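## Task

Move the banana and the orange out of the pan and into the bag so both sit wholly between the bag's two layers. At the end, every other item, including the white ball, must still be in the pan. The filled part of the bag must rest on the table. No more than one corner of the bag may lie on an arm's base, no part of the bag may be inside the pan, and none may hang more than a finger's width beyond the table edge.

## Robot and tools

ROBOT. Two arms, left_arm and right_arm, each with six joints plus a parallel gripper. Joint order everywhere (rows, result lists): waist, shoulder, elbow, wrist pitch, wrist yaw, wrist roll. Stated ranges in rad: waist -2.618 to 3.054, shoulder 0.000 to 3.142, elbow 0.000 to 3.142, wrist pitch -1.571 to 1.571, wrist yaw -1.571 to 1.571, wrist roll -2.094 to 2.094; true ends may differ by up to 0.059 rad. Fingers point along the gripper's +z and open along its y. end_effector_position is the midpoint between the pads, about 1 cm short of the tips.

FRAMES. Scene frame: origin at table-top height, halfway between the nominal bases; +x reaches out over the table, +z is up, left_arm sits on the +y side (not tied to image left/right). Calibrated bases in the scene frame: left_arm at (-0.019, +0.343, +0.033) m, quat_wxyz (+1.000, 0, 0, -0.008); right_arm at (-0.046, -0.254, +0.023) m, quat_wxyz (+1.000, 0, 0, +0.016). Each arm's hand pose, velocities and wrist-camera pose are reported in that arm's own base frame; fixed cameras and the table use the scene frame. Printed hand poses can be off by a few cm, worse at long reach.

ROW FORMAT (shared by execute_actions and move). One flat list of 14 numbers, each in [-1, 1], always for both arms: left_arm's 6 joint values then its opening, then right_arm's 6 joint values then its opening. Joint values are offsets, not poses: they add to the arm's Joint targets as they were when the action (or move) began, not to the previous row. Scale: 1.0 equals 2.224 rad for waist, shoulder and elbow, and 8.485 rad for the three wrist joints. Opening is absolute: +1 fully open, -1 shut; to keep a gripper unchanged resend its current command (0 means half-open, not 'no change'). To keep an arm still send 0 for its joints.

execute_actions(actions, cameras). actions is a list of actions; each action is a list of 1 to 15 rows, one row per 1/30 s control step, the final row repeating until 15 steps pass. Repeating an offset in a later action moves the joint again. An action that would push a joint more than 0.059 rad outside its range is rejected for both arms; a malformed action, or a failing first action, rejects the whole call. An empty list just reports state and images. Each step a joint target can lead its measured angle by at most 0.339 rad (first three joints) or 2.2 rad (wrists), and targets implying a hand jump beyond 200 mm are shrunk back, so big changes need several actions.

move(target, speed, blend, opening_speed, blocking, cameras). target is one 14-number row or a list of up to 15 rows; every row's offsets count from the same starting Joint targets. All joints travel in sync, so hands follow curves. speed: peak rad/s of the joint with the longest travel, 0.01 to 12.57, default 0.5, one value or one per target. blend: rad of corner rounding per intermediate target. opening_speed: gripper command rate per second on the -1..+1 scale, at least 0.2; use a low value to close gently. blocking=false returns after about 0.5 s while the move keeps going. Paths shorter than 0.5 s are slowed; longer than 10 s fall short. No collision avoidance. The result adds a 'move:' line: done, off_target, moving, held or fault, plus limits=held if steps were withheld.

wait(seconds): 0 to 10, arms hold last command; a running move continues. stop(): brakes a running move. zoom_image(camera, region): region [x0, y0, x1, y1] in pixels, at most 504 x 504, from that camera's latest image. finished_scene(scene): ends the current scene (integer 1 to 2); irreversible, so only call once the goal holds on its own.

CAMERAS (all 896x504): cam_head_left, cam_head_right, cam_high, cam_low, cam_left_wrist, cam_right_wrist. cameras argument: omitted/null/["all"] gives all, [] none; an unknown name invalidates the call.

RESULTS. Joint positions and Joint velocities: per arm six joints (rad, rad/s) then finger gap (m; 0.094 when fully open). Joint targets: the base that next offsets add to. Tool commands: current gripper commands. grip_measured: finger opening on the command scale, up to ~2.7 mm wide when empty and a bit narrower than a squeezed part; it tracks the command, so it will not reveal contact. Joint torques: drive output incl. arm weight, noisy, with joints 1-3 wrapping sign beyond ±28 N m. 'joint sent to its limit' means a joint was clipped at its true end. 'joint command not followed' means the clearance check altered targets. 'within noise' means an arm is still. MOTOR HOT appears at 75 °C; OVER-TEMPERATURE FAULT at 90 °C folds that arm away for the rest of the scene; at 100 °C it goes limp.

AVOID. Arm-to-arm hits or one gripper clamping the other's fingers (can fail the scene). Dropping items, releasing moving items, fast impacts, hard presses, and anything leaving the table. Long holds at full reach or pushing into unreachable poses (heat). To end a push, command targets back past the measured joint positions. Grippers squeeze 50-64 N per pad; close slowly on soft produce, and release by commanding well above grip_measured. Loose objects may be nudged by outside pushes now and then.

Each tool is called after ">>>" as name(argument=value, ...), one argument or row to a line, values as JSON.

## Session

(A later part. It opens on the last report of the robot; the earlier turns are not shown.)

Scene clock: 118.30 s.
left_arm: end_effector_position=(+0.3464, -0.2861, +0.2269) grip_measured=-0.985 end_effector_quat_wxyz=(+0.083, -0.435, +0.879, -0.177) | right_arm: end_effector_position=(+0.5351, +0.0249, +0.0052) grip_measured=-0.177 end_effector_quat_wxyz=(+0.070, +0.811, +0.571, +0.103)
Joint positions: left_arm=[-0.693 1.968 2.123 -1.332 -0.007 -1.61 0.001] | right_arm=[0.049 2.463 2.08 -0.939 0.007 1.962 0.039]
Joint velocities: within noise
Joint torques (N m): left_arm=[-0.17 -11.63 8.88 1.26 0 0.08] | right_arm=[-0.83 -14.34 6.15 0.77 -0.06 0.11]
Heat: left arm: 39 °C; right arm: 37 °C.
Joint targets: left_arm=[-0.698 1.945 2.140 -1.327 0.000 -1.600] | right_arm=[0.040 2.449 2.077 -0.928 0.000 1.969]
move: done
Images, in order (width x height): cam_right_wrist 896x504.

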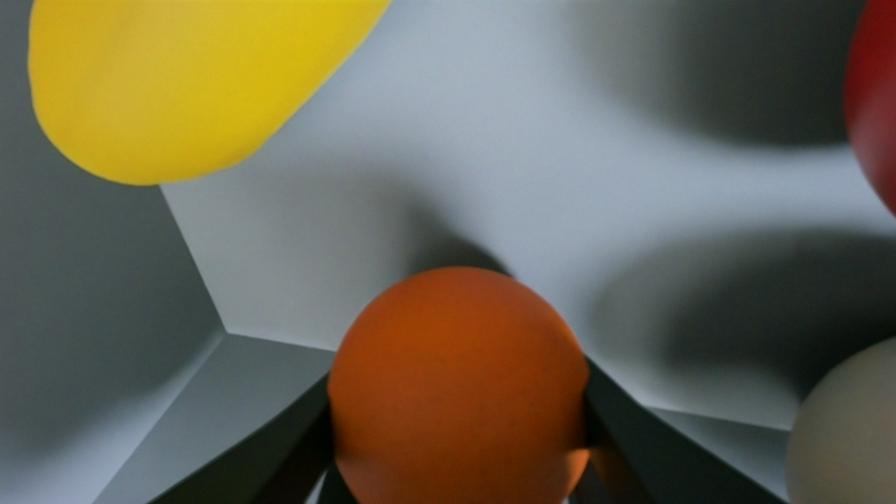

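>>> move(
  target=[
    [0,0,0,0,0,0,-1,0,-0.1495,-0.0412,0.007,0,0,-0.22],
    [0,-0.0573,0.001,-0.0153,0,0,-1,0.0899,-0.7263,-0.5796,0.0618,0,-0.1179,-0.22],
    [0,-0.0573,0.001,-0.0153,0,0,-1,0.3044,-0.7263,-0.5796,0.0618,0,-0.2321,-0.22],
  ],
  speed=0.6,
  blend=0.1,
  cameras=["cam_right_wrist","cam_left_wrist","cam_head_left","cam_low"],
)

Scene clock: 125.43 s.
left_arm: end_effector_position=(+0.3143, -0.2595, +0.2656) grip_measured=-0.985 end_effector_quat_wxyz=(+0.084, -0.434, +0.878, -0.181) | right_arm: end_effector_position=(+0.2364, +0.2019, +0.2442) grip_measured=-0.187 end_effector_quat_wxyz=(+0.487, -0.292, +0.803, +0.180)
Joint positions: left_arm=[-0.693 1.847 2.123 -1.445 -0.007 -1.61 0.001] | right_arm=[0.71 0.846 0.791 -0.426 0.006 0.008 0.038]
Joint velocities: within noise
Joint torques (N m): left_arm=[-0.13 -10.76 8.72 1.09 -0.01 0.07] | right_arm=[0.72 -2.44 7.16 2.08 -0.08 -0.08]
Heat: left arm: 40 °C; right arm: 38 °C.
Joint targets: left_arm=[-0.698 1.818 2.142 -1.456 0.000 -1.600] | right_arm=[0.717 0.834 0.788 -0.403 0.000 0.000]
move: done
Images, in order (width x height): cam_head_left 896x504, cam_low 896x504, cam_left_wrist 896x504, cam_right_wrist 896x504.

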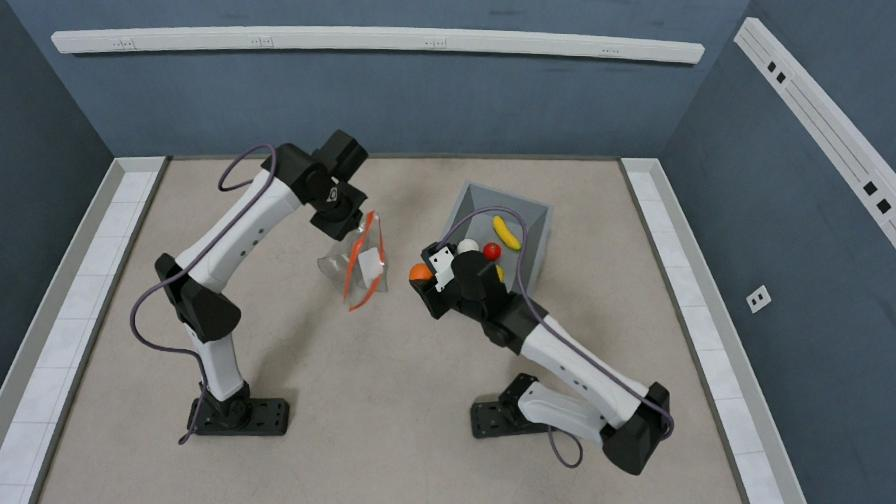

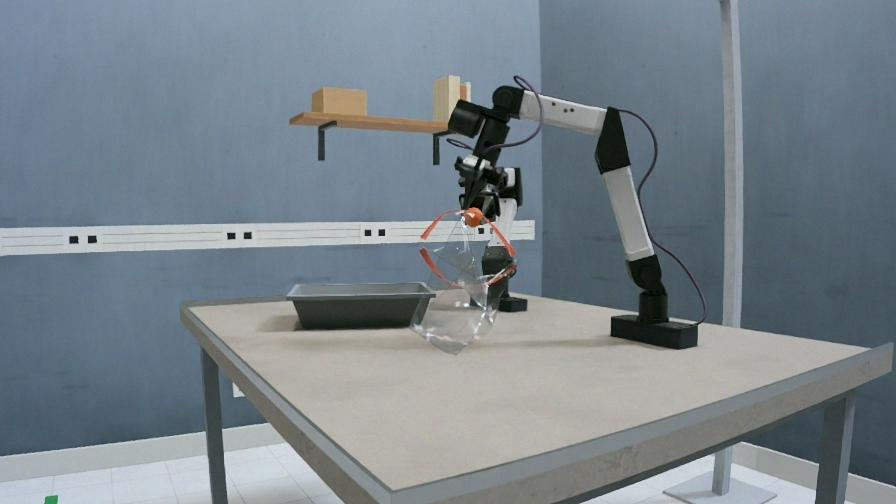

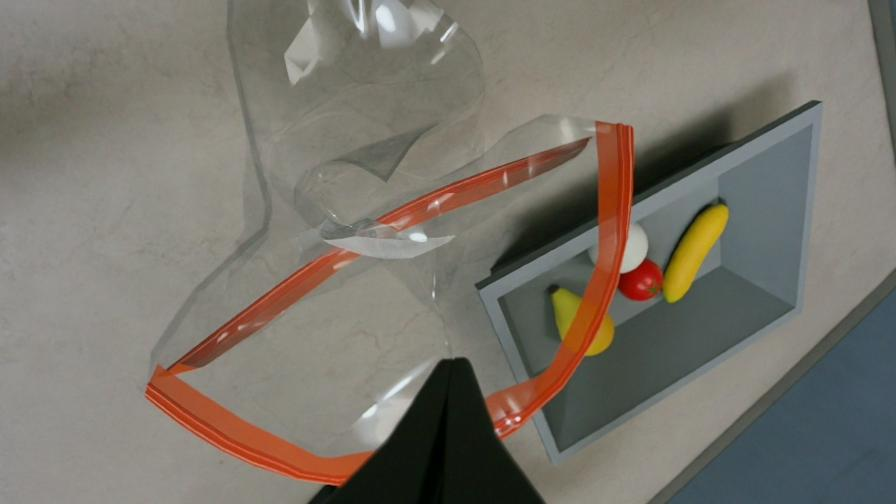

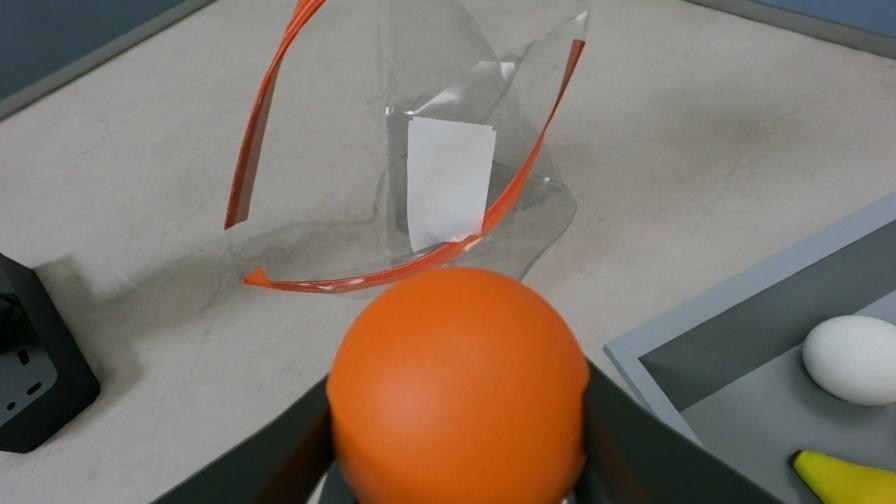

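>>> move(
  target=[0,0,0,0,0,0.07,-1,0,0,0,0,0,0,-0.22],
  speed=0.4,
  cameras=["cam_right_wrist","cam_left_wrist","cam_head_left","cam_low"],
)

Scene clock: 129.13 s.
left_arm: end_effector_position=(+0.3142, -0.2594, +0.2656) grip_measured=-0.985 end_effector_quat_wxyz=(+0.133, -0.159, +0.967, -0.148) | right_arm: end_effector_position=(+0.2364, +0.2019, +0.2442) grip_measured=-0.187 end_effector_quat_wxyz=(+0.487, -0.293, +0.803, +0.180)
Joint positions: left_arm=[-0.693 1.847 2.123 -1.445 -0.007 -1.018 0.001] | right_arm=[0.71 0.846 0.791 -0.426 0.006 0.007 0.038]
Joint velocities: within noise
Joint torques (N m): left_arm=[-0.16 -10.8 8.76 1.15 0.01 0.1] | right_arm=[0.73 -2.47 7.17 2.08 -0.08 -0.04]
Heat: left arm: 40 °C; right arm: 37 °C.
Joint targets: left_arm=[-0.698 1.818 2.142 -1.456 0.000 -1.006] | right_arm=[0.717 0.834 0.788 -0.403 0.000 0.000]
move: done
Images, in order (width x height): cam_head_left 896x504, cam_low 896x504, cam_left_wrist 896x504, cam_right_wrist 896x504.

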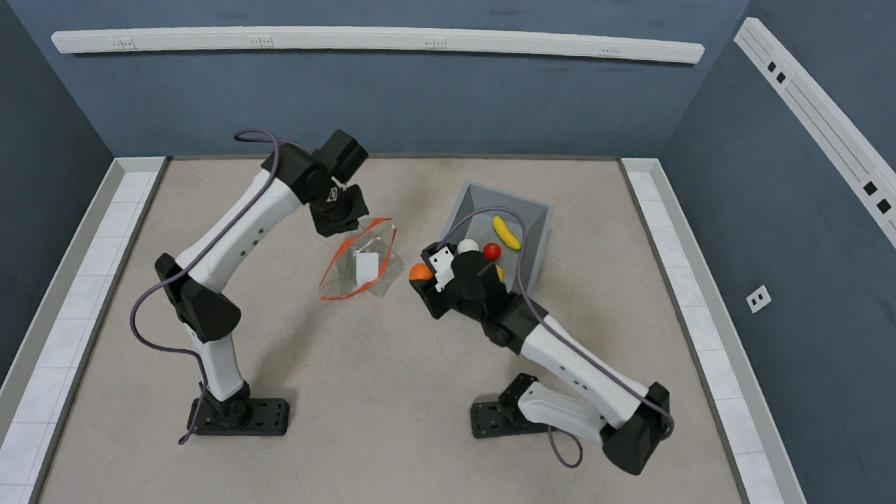

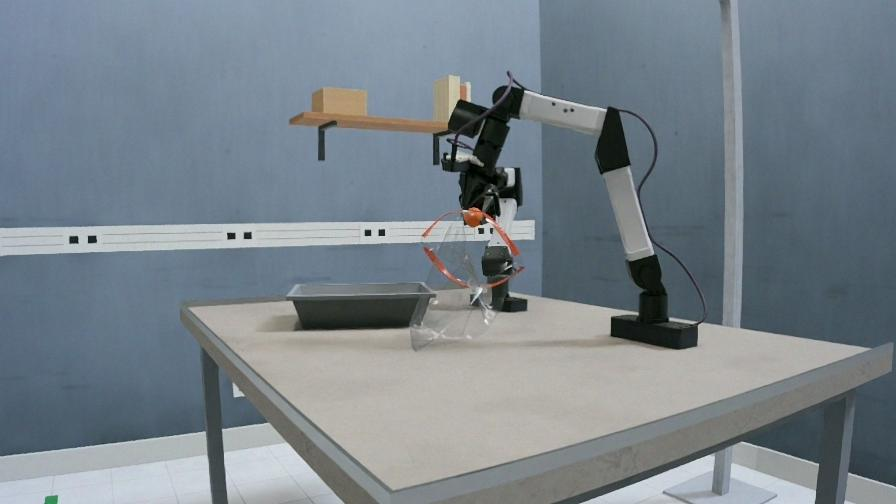

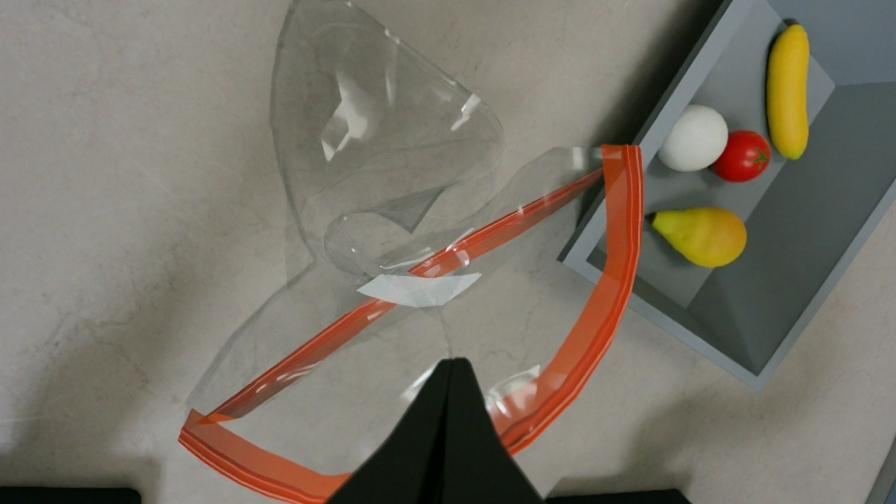

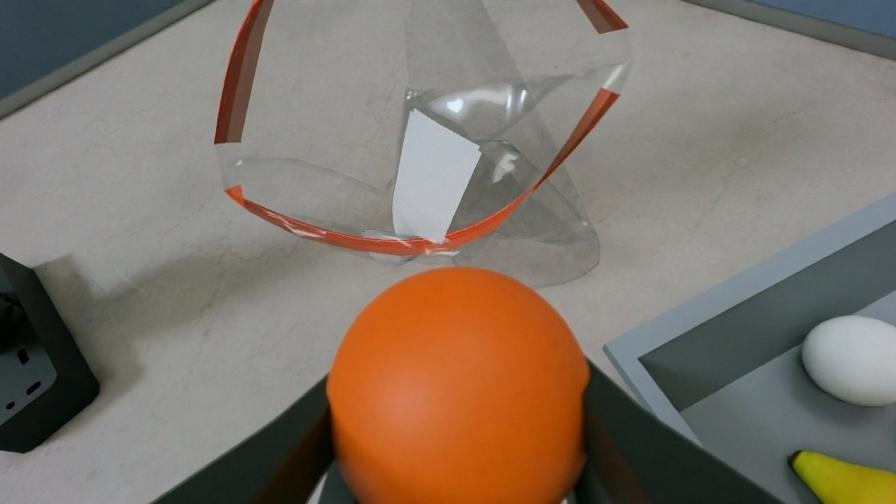

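>>> move(
  target=[0,0,0,0,0,0,-1,0.022,0.2796,0.0782,0.0527,0,0,-0.22],
  speed=0.4,
  cameras=["cam_right_wrist","cam_left_wrist","cam_head_left","cam_low"],
)

Scene clock: 134.43 s.
left_arm: end_effector_position=(+0.3142, -0.2594, +0.2656) grip_measured=-0.985 end_effector_quat_wxyz=(+0.133, -0.159, +0.967, -0.148) | right_arm: end_effector_position=(+0.3244, +0.3063, +0.1878) grip_measured=-0.187 end_effector_quat_wxyz=(+0.474, -0.314, +0.801, +0.188)
Joint positions: left_arm=[-0.693 1.847 2.123 -1.445 -0.007 -1.017 0.001] | right_arm=[0.759 1.449 0.929 0.02 0.006 0.007 0.038]
Joint velocities: within noise
Joint torques (N m): left_arm=[-0.13 -10.76 8.75 1.14 0.01 0.08] | right_arm=[0.75 -5.6 10.55 2.02 -0.08 -0.04]
Heat: left arm: 41 °C; right arm: 36 °C.
Joint targets: left_arm=[-0.698 1.818 2.142 -1.456 0.000 -1.006] | right_arm=[0.766 1.456 0.962 0.044 0.000 0.000]
move: done
Images, in order (width x height): cam_head_left 896x504, cam_low 896x504, cam_left_wrist 896x504, cam_right_wrist 896x504.

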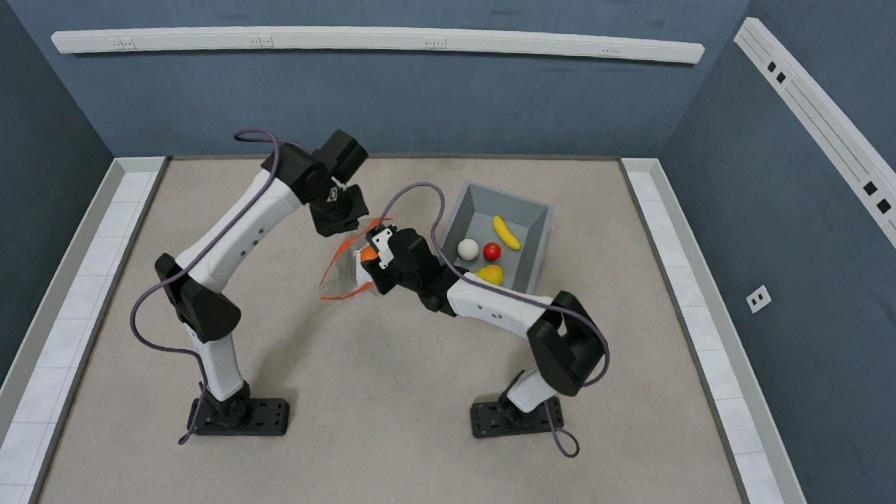

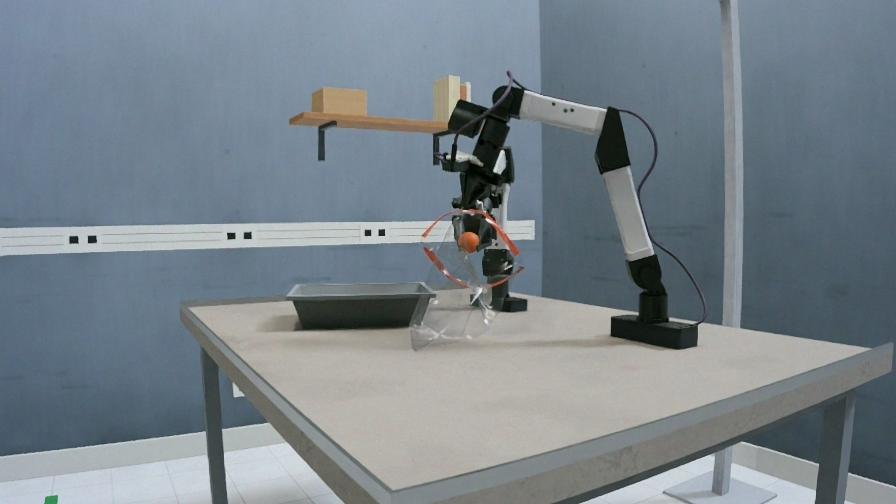

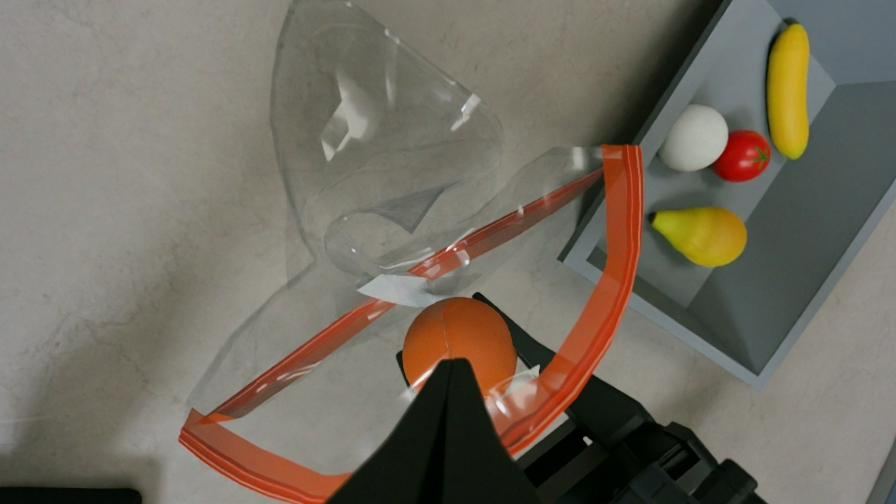

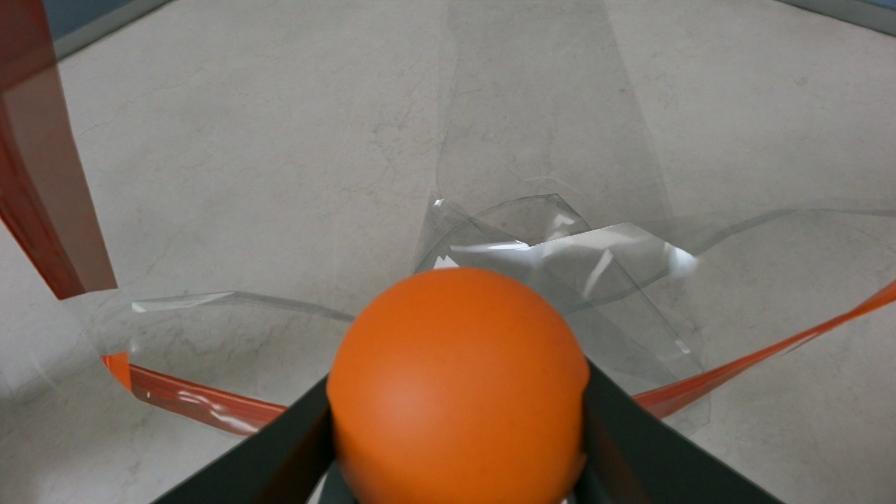

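>>> move(
  target=[0,0,0,0,0,0,-1,-0.0162,0.165,0.1136,0.0076,0,0,-0.22],
  speed=0.3,
  cameras=["cam_right_wrist","cam_left_wrist","cam_head_left","cam_low"],
)

Scene clock: 136.63 s.
left_arm: end_effector_position=(+0.3160, -0.2569, +0.2670) grip_measured=-0.985 end_effector_quat_wxyz=(+0.139, -0.161, +0.966, -0.145) | right_arm: end_effector_position=(+0.3829, +0.3479, +0.1427) grip_measured=-0.187 end_effector_quat_wxyz=(+0.447, -0.314, +0.820, +0.172)
Joint positions: left_arm=[-0.69 1.845 2.125 -1.446 -0.018 -1.016 0.001] | right_arm=[0.739 1.789 1.162 0.054 0.006 0.004 0.038]
Joint velocities: within noise
Joint torques (N m): left_arm=[-0.32 -10.63 8.51 1.15 0.11 0.08] | right_arm=[-0.1 -9.22 7.1 1.86 -0.03 0.04]
Heat: left arm: 41 °C; right arm: 36 °C.
Joint targets: left_arm=[-0.697 1.818 2.142 -1.457 0.000 -1.006] | right_arm=[0.740 1.786 1.162 0.062 0.005 0.004]
move: held (right_arm; a check stopped the path); limits=held; right_arm: the wrist pitch is farthest, 0.054 rad from its target
joint command not followed: on one or more control steps a check withheld the commanded joint targets of the right arm, and it was not sent them on those steps.
cause: the commanded joint targets, or the way to them, would bring a part of the robot too close to another arm (this arm's wrist (the part past the wrist pitch) and the left arm's fingers, along the way the arms are being sent, or toward where that arm still pushes).
Images, in order (width x height): cam_head_left 896x504, cam_low 896x504, cam_left_wrist 896x504, cam_right_wrist 896x504.

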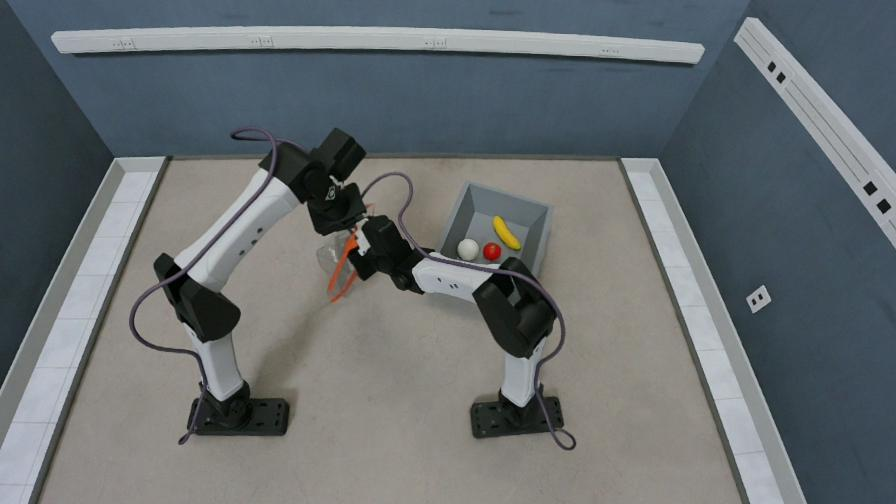

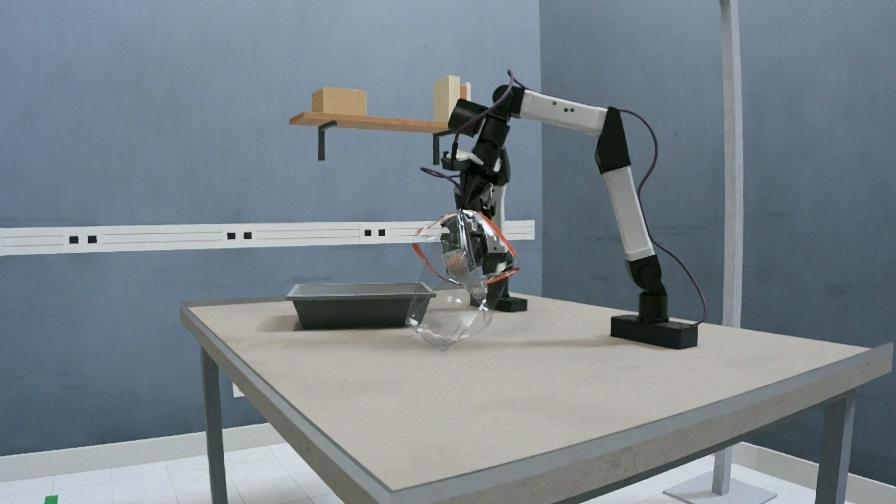

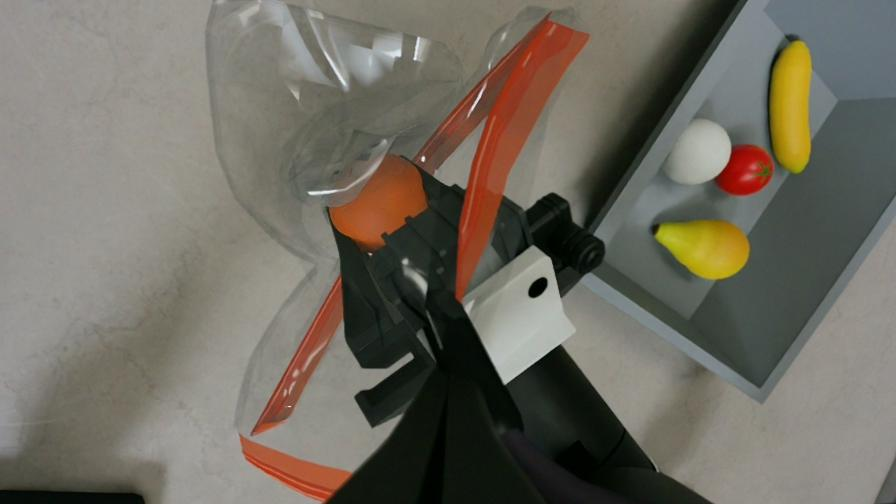

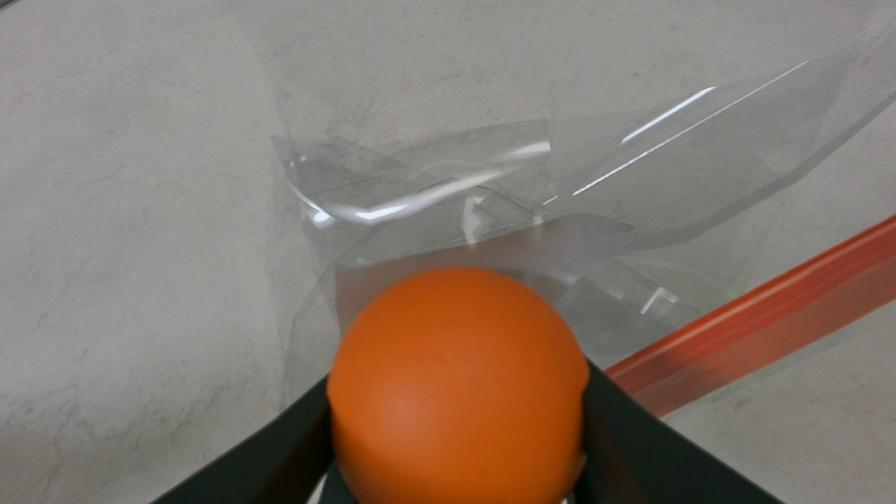

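>>> move(
  target=[0,0,0,0,0,0,-1,0,0.122,-0.0115,0.0659,0,0,-0.22],
  speed=0.25,
  cameras=["cam_right_wrist","cam_left_wrist","cam_head_left","cam_low"],
)

Scene clock: 140.23 s.
left_arm: end_effector_position=(+0.3159, -0.2570, +0.2670) grip_measured=-0.985 end_effector_quat_wxyz=(+0.139, -0.161, +0.966, -0.146) | right_arm: end_effector_position=(+0.4240, +0.3854, +0.1173) grip_measured=-0.187 end_effector_quat_wxyz=(+0.550, -0.289, +0.754, +0.212)
Joint positions: left_arm=[-0.69 1.845 2.125 -1.446 -0.017 -1.016 0.001] | right_arm=[0.739 2.045 1.139 0.597 0.006 0.004 0.038]
Joint velocities: within noise
Joint torques (N m): left_arm=[-0.32 -10.63 8.54 1.16 0.1 0.06] | right_arm=[0.09 -9.33 6.27 2.2 -0.03 0.04]
Heat: left arm: 40 °C; right arm: 37 °C.
Joint targets: left_arm=[-0.697 1.818 2.142 -1.457 0.000 -1.006] | right_arm=[0.740 2.057 1.136 0.621 0.005 0.004]
move: done
Images, in order (width x height): cam_head_left 896x504, cam_low 896x504, cam_left_wrist 896x504, cam_right_wrist 896x504.

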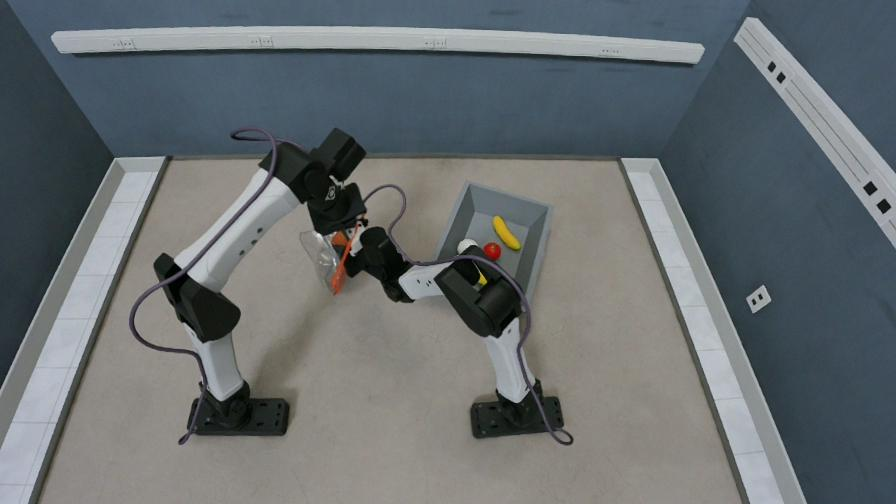

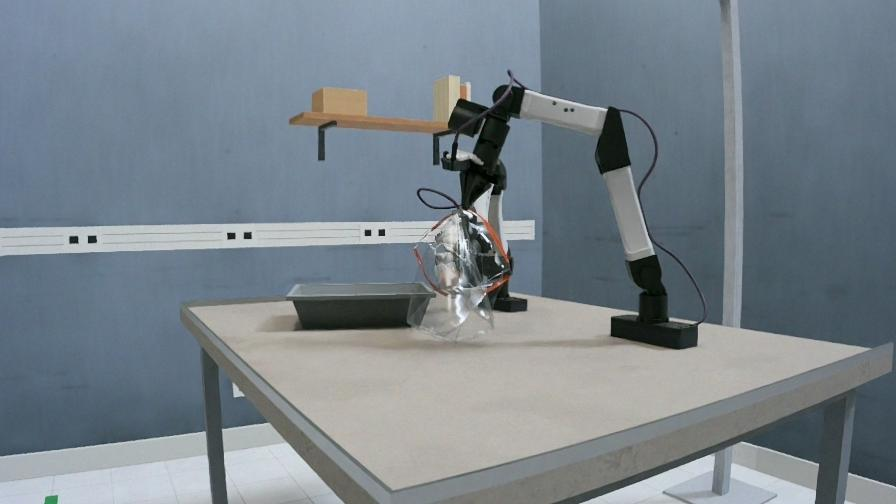

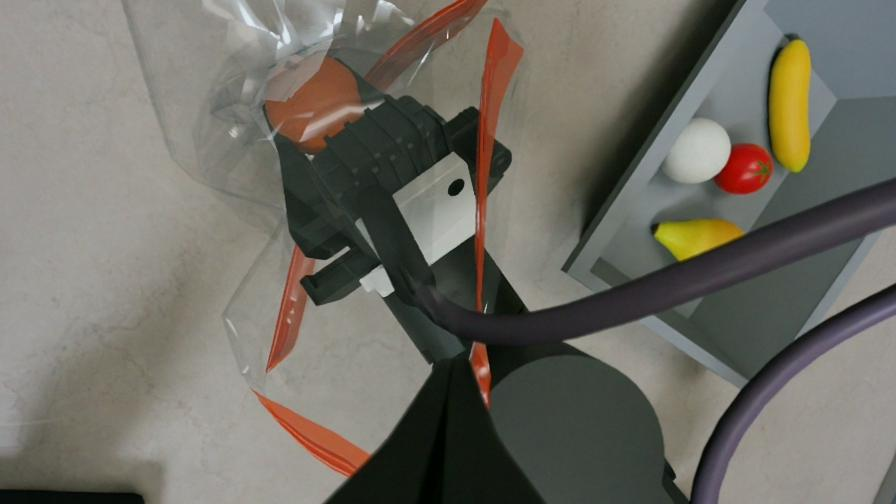

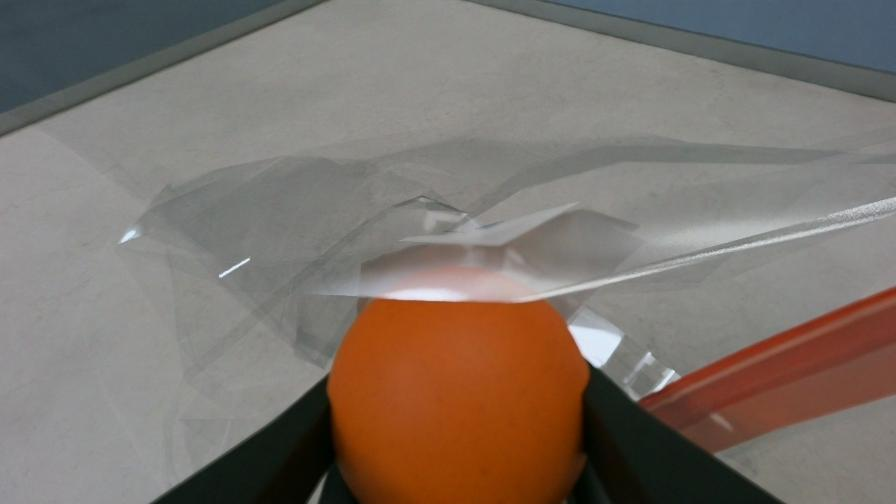

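>>> move(
  target=[0,0,0,0,0,0,-1,0,0,0,-0.0354,0,0,-0.22],
  speed=0.25,
  cameras=["cam_right_wrist","cam_left_wrist","cam_low"],
)

Scene clock: 142.40 s.
left_arm: end_effector_position=(+0.3157, -0.2570, +0.2669) grip_measured=-0.985 end_effector_quat_wxyz=(+0.138, -0.161, +0.966, -0.146) | right_arm: end_effector_position=(+0.4021, +0.3654, +0.0559) grip_measured=-0.187 end_effector_quat_wxyz=(+0.440, -0.316, +0.823, +0.169)
Joint positions: left_arm=[-0.69 1.845 2.125 -1.447 -0.017 -1.016 0.001] | right_arm=[0.739 2.045 1.139 0.318 0.006 0.004 0.038]
Joint velocities: left_arm=[-0.022 0.007 -0.007 0.007 0.168 -0.037 -0.001] | right_arm=[within noise]
Joint torques (N m): left_arm=[-0.32 -10.63 8.53 1.16 0.1 0.07] | right_arm=[0.14 -9.18 6.12 1.79 -0.03 0.04]
Heat: left arm: 40 °C; right arm: 37 °C.
Joint targets: left_arm=[-0.697 1.818 2.142 -1.457 0.000 -1.006] | right_arm=[0.740 2.057 1.136 0.321 0.005 0.004]
move: done
Images, in order (width x height): cam_low 896x504, cam_left_wrist 896x504, cam_right_wrist 896x504.

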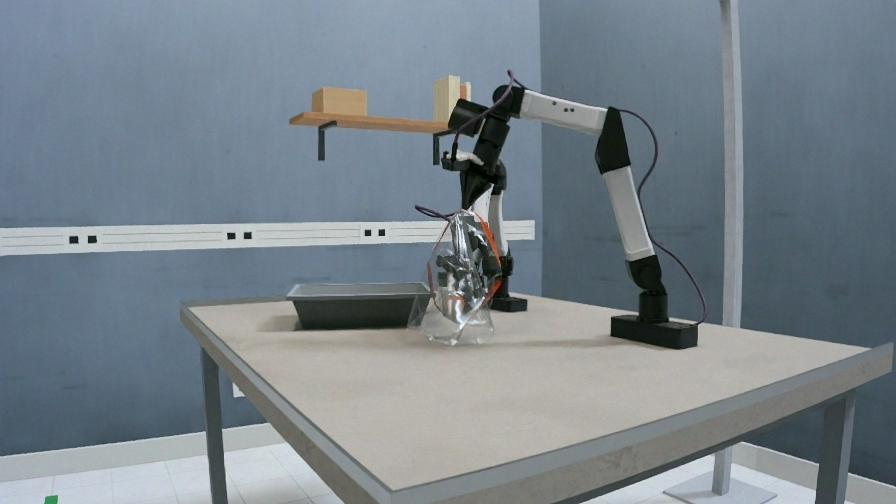

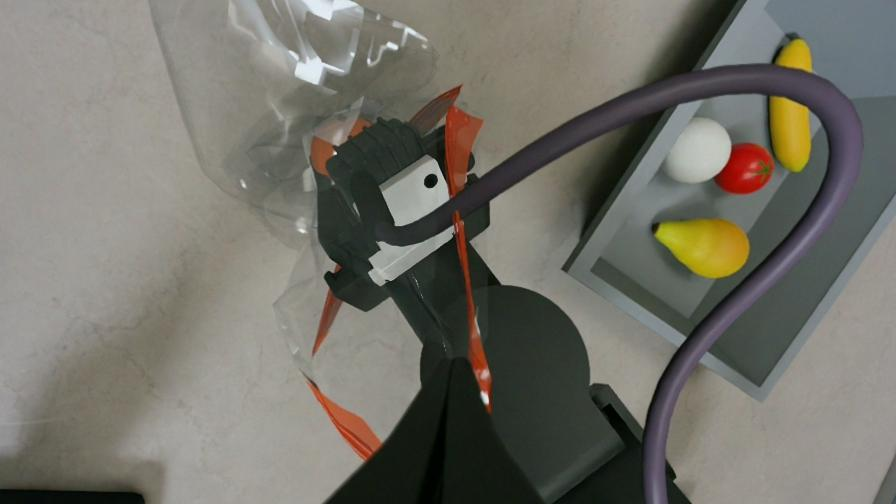

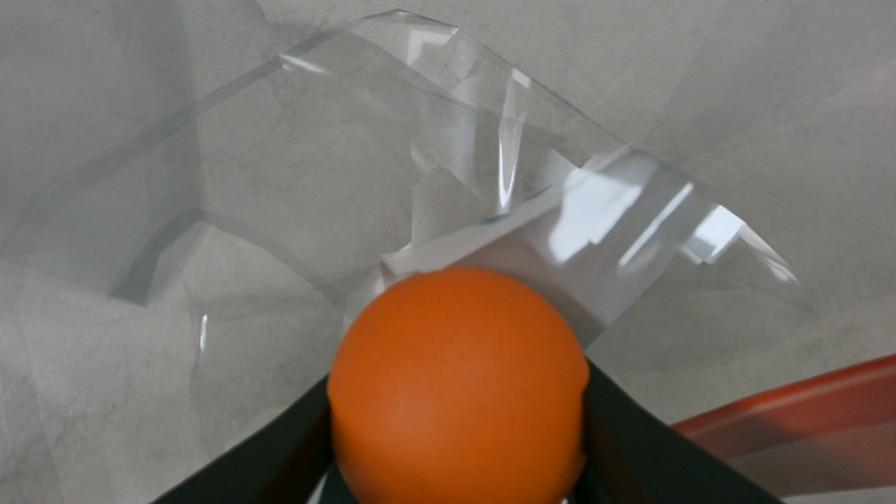

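>>> move(
  target=[0,0,0,0,0,0,-1,0,0,0,0,0,0,0.25],
  speed=0.25,
  opening_speed=0.25,
  cameras=["cam_right_wrist","cam_left_wrist","cam_low"],
)

Scene clock: 144.70 s.
left_arm: end_effector_position=(+0.3157, -0.2570, +0.2669) grip_measured=-0.985 end_effector_quat_wxyz=(+0.138, -0.161, +0.966, -0.146) | right_arm: end_effector_position=(+0.4020, +0.3654, +0.0557) grip_measured=+0.249 end_effector_quat_wxyz=(+0.440, -0.316, +0.824, +0.169)
Joint positions: left_arm=[-0.69 1.845 2.125 -1.447 -0.017 -1.016 0.001] | right_arm=[0.739 2.045 1.139 0.317 0.006 0.004 0.059]
Joint velocities: within noise
Joint torques (N m): left_arm=[-0.32 -10.63 8.5 1.16 0.11 0.07] | right_arm=[0.08 -9.17 6.11 1.81 -0.03 0.03]
Heat: left arm: 40 °C; right arm: 37 °C.
Joint targets: left_arm=[-0.697 1.818 2.142 -1.456 0.000 -1.006] | right_arm=[0.740 2.057 1.136 0.321 0.005 0.004]
move: done
Images, in order (width x height): cam_low 896x504, cam_left_wrist 896x504, cam_right_wrist 896x504.

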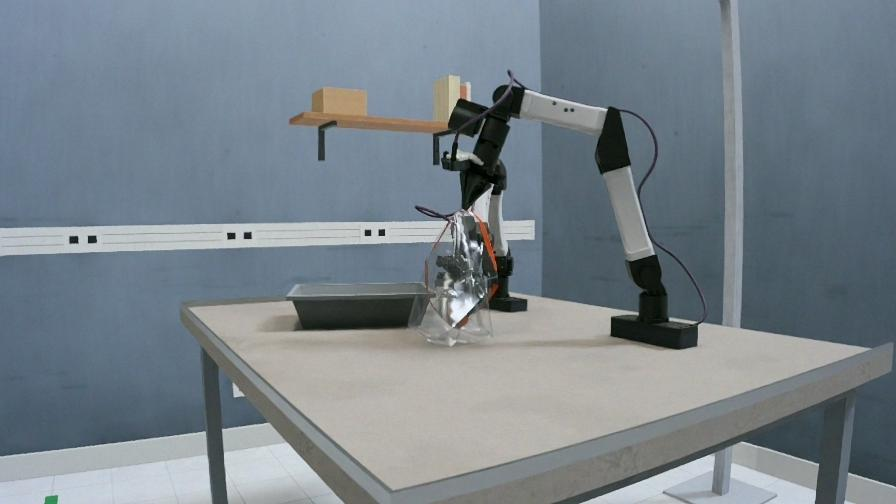

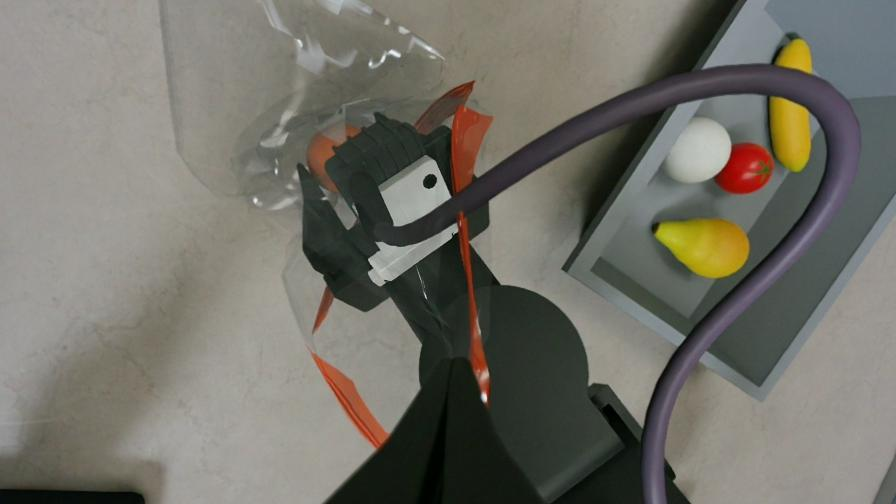

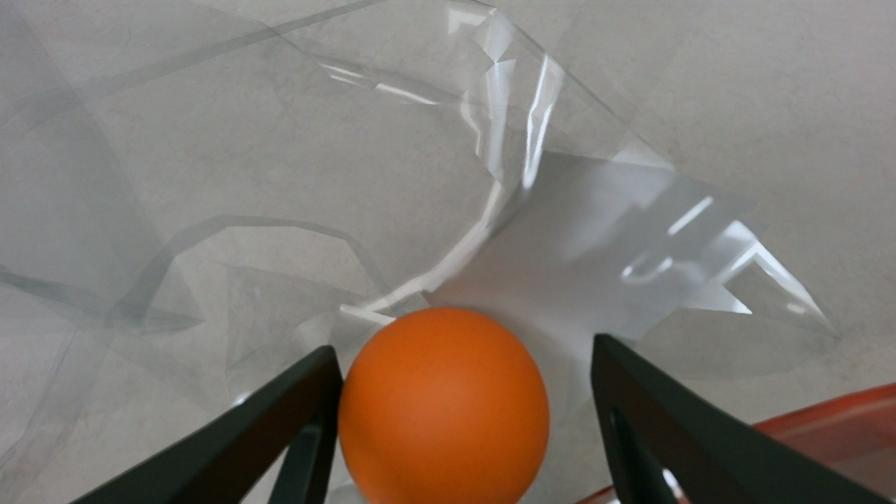

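>>> move(
  target=[
    [0,0,0,0,0,0,-1,0,0,0,0.0354,0,0,0.25],
    [0,0,0,0,0,0,-1,0,0,0,0.0354,0,0,-0.6],
  ],
  speed=0.25,
  opening_speed=1,
  cameras=["cam_right_wrist","cam_left_wrist","cam_low"],
)

Scene clock: 148.07 s.
left_arm: end_effector_position=(+0.3157, -0.2570, +0.2669) grip_measured=-0.985 end_effector_quat_wxyz=(+0.138, -0.161, +0.966, -0.146) | right_arm: end_effector_position=(+0.4242, +0.3855, +0.1179) grip_measured=-0.599 end_effector_quat_wxyz=(+0.551, -0.289, +0.754, +0.212)
Joint positions: left_arm=[-0.69 1.845 2.125 -1.447 -0.017 -1.016 0.001] | right_arm=[0.739 2.045 1.139 0.599 0.006 0.004 0.019]
Joint velocities: within noise
Joint torques (N m): left_arm=[-0.32 -10.66 8.55 1.16 0.1 0.07] | right_arm=[0.31 -9.32 6.26 2.15 -0.04 0.04]
Heat: left arm: 39 °C; right arm: 38 °C.
Joint targets: left_arm=[-0.697 1.818 2.142 -1.456 0.000 -1.006] | right_arm=[0.740 2.057 1.136 0.621 0.005 0.004]
move: done
Images, in order (width x height): cam_low 896x504, cam_left_wrist 896x504, cam_right_wrist 896x504.

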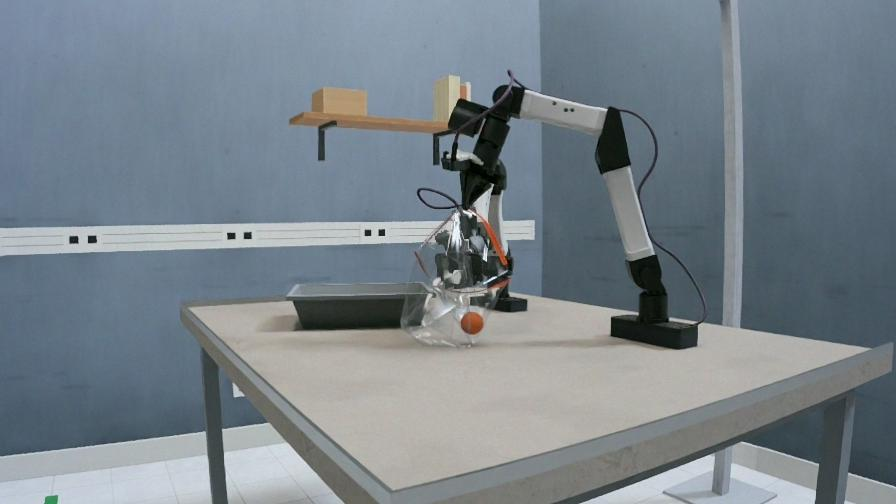

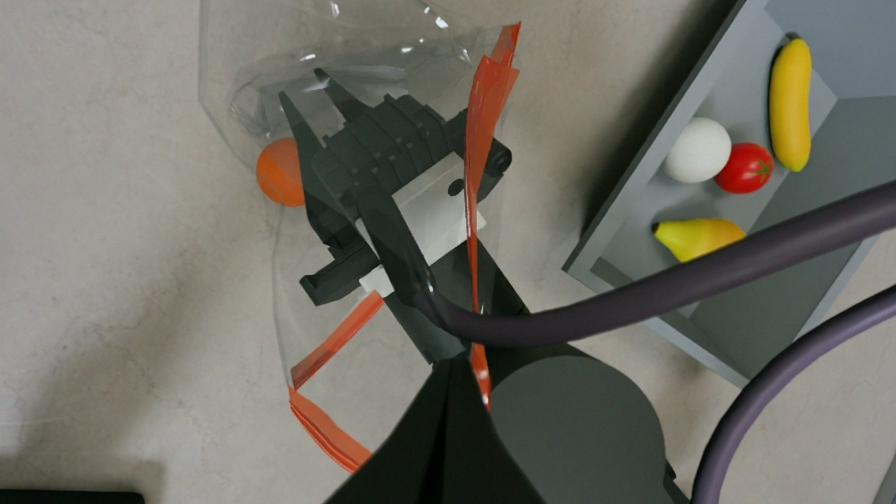

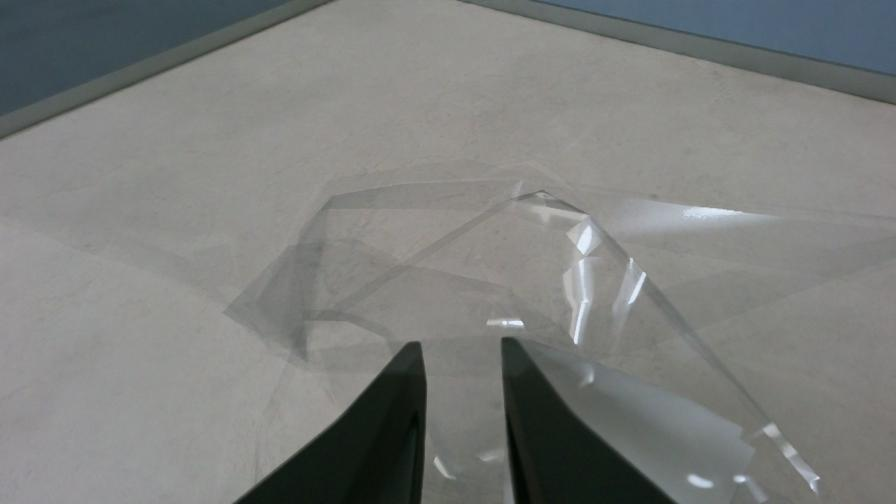

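>>> zoom_image(
  camera="cam_low",
  region=[380, 190, 540, 370],
)

>>> zoom_image(
  camera="cam_left_wrist",
  region=[150, 0, 600, 480],
)

Scaled by 2.800 from the camera's 896x504 image, which has a finer 1280x720 frame.

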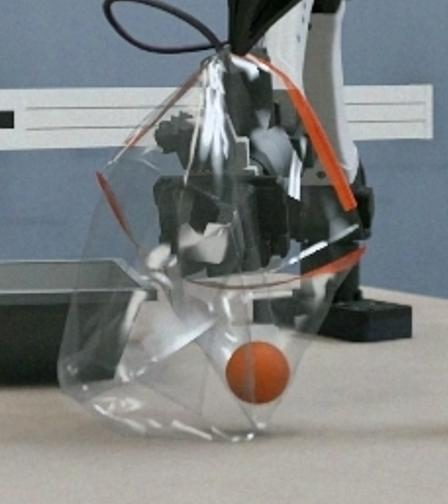

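Scaled by 1.050 from the camera's 896x504 image, which has a finer 1280x720 frame.

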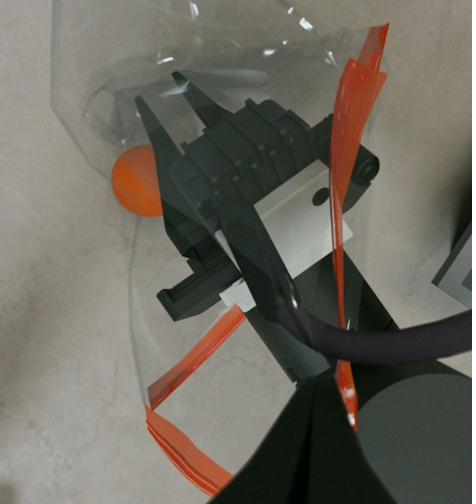

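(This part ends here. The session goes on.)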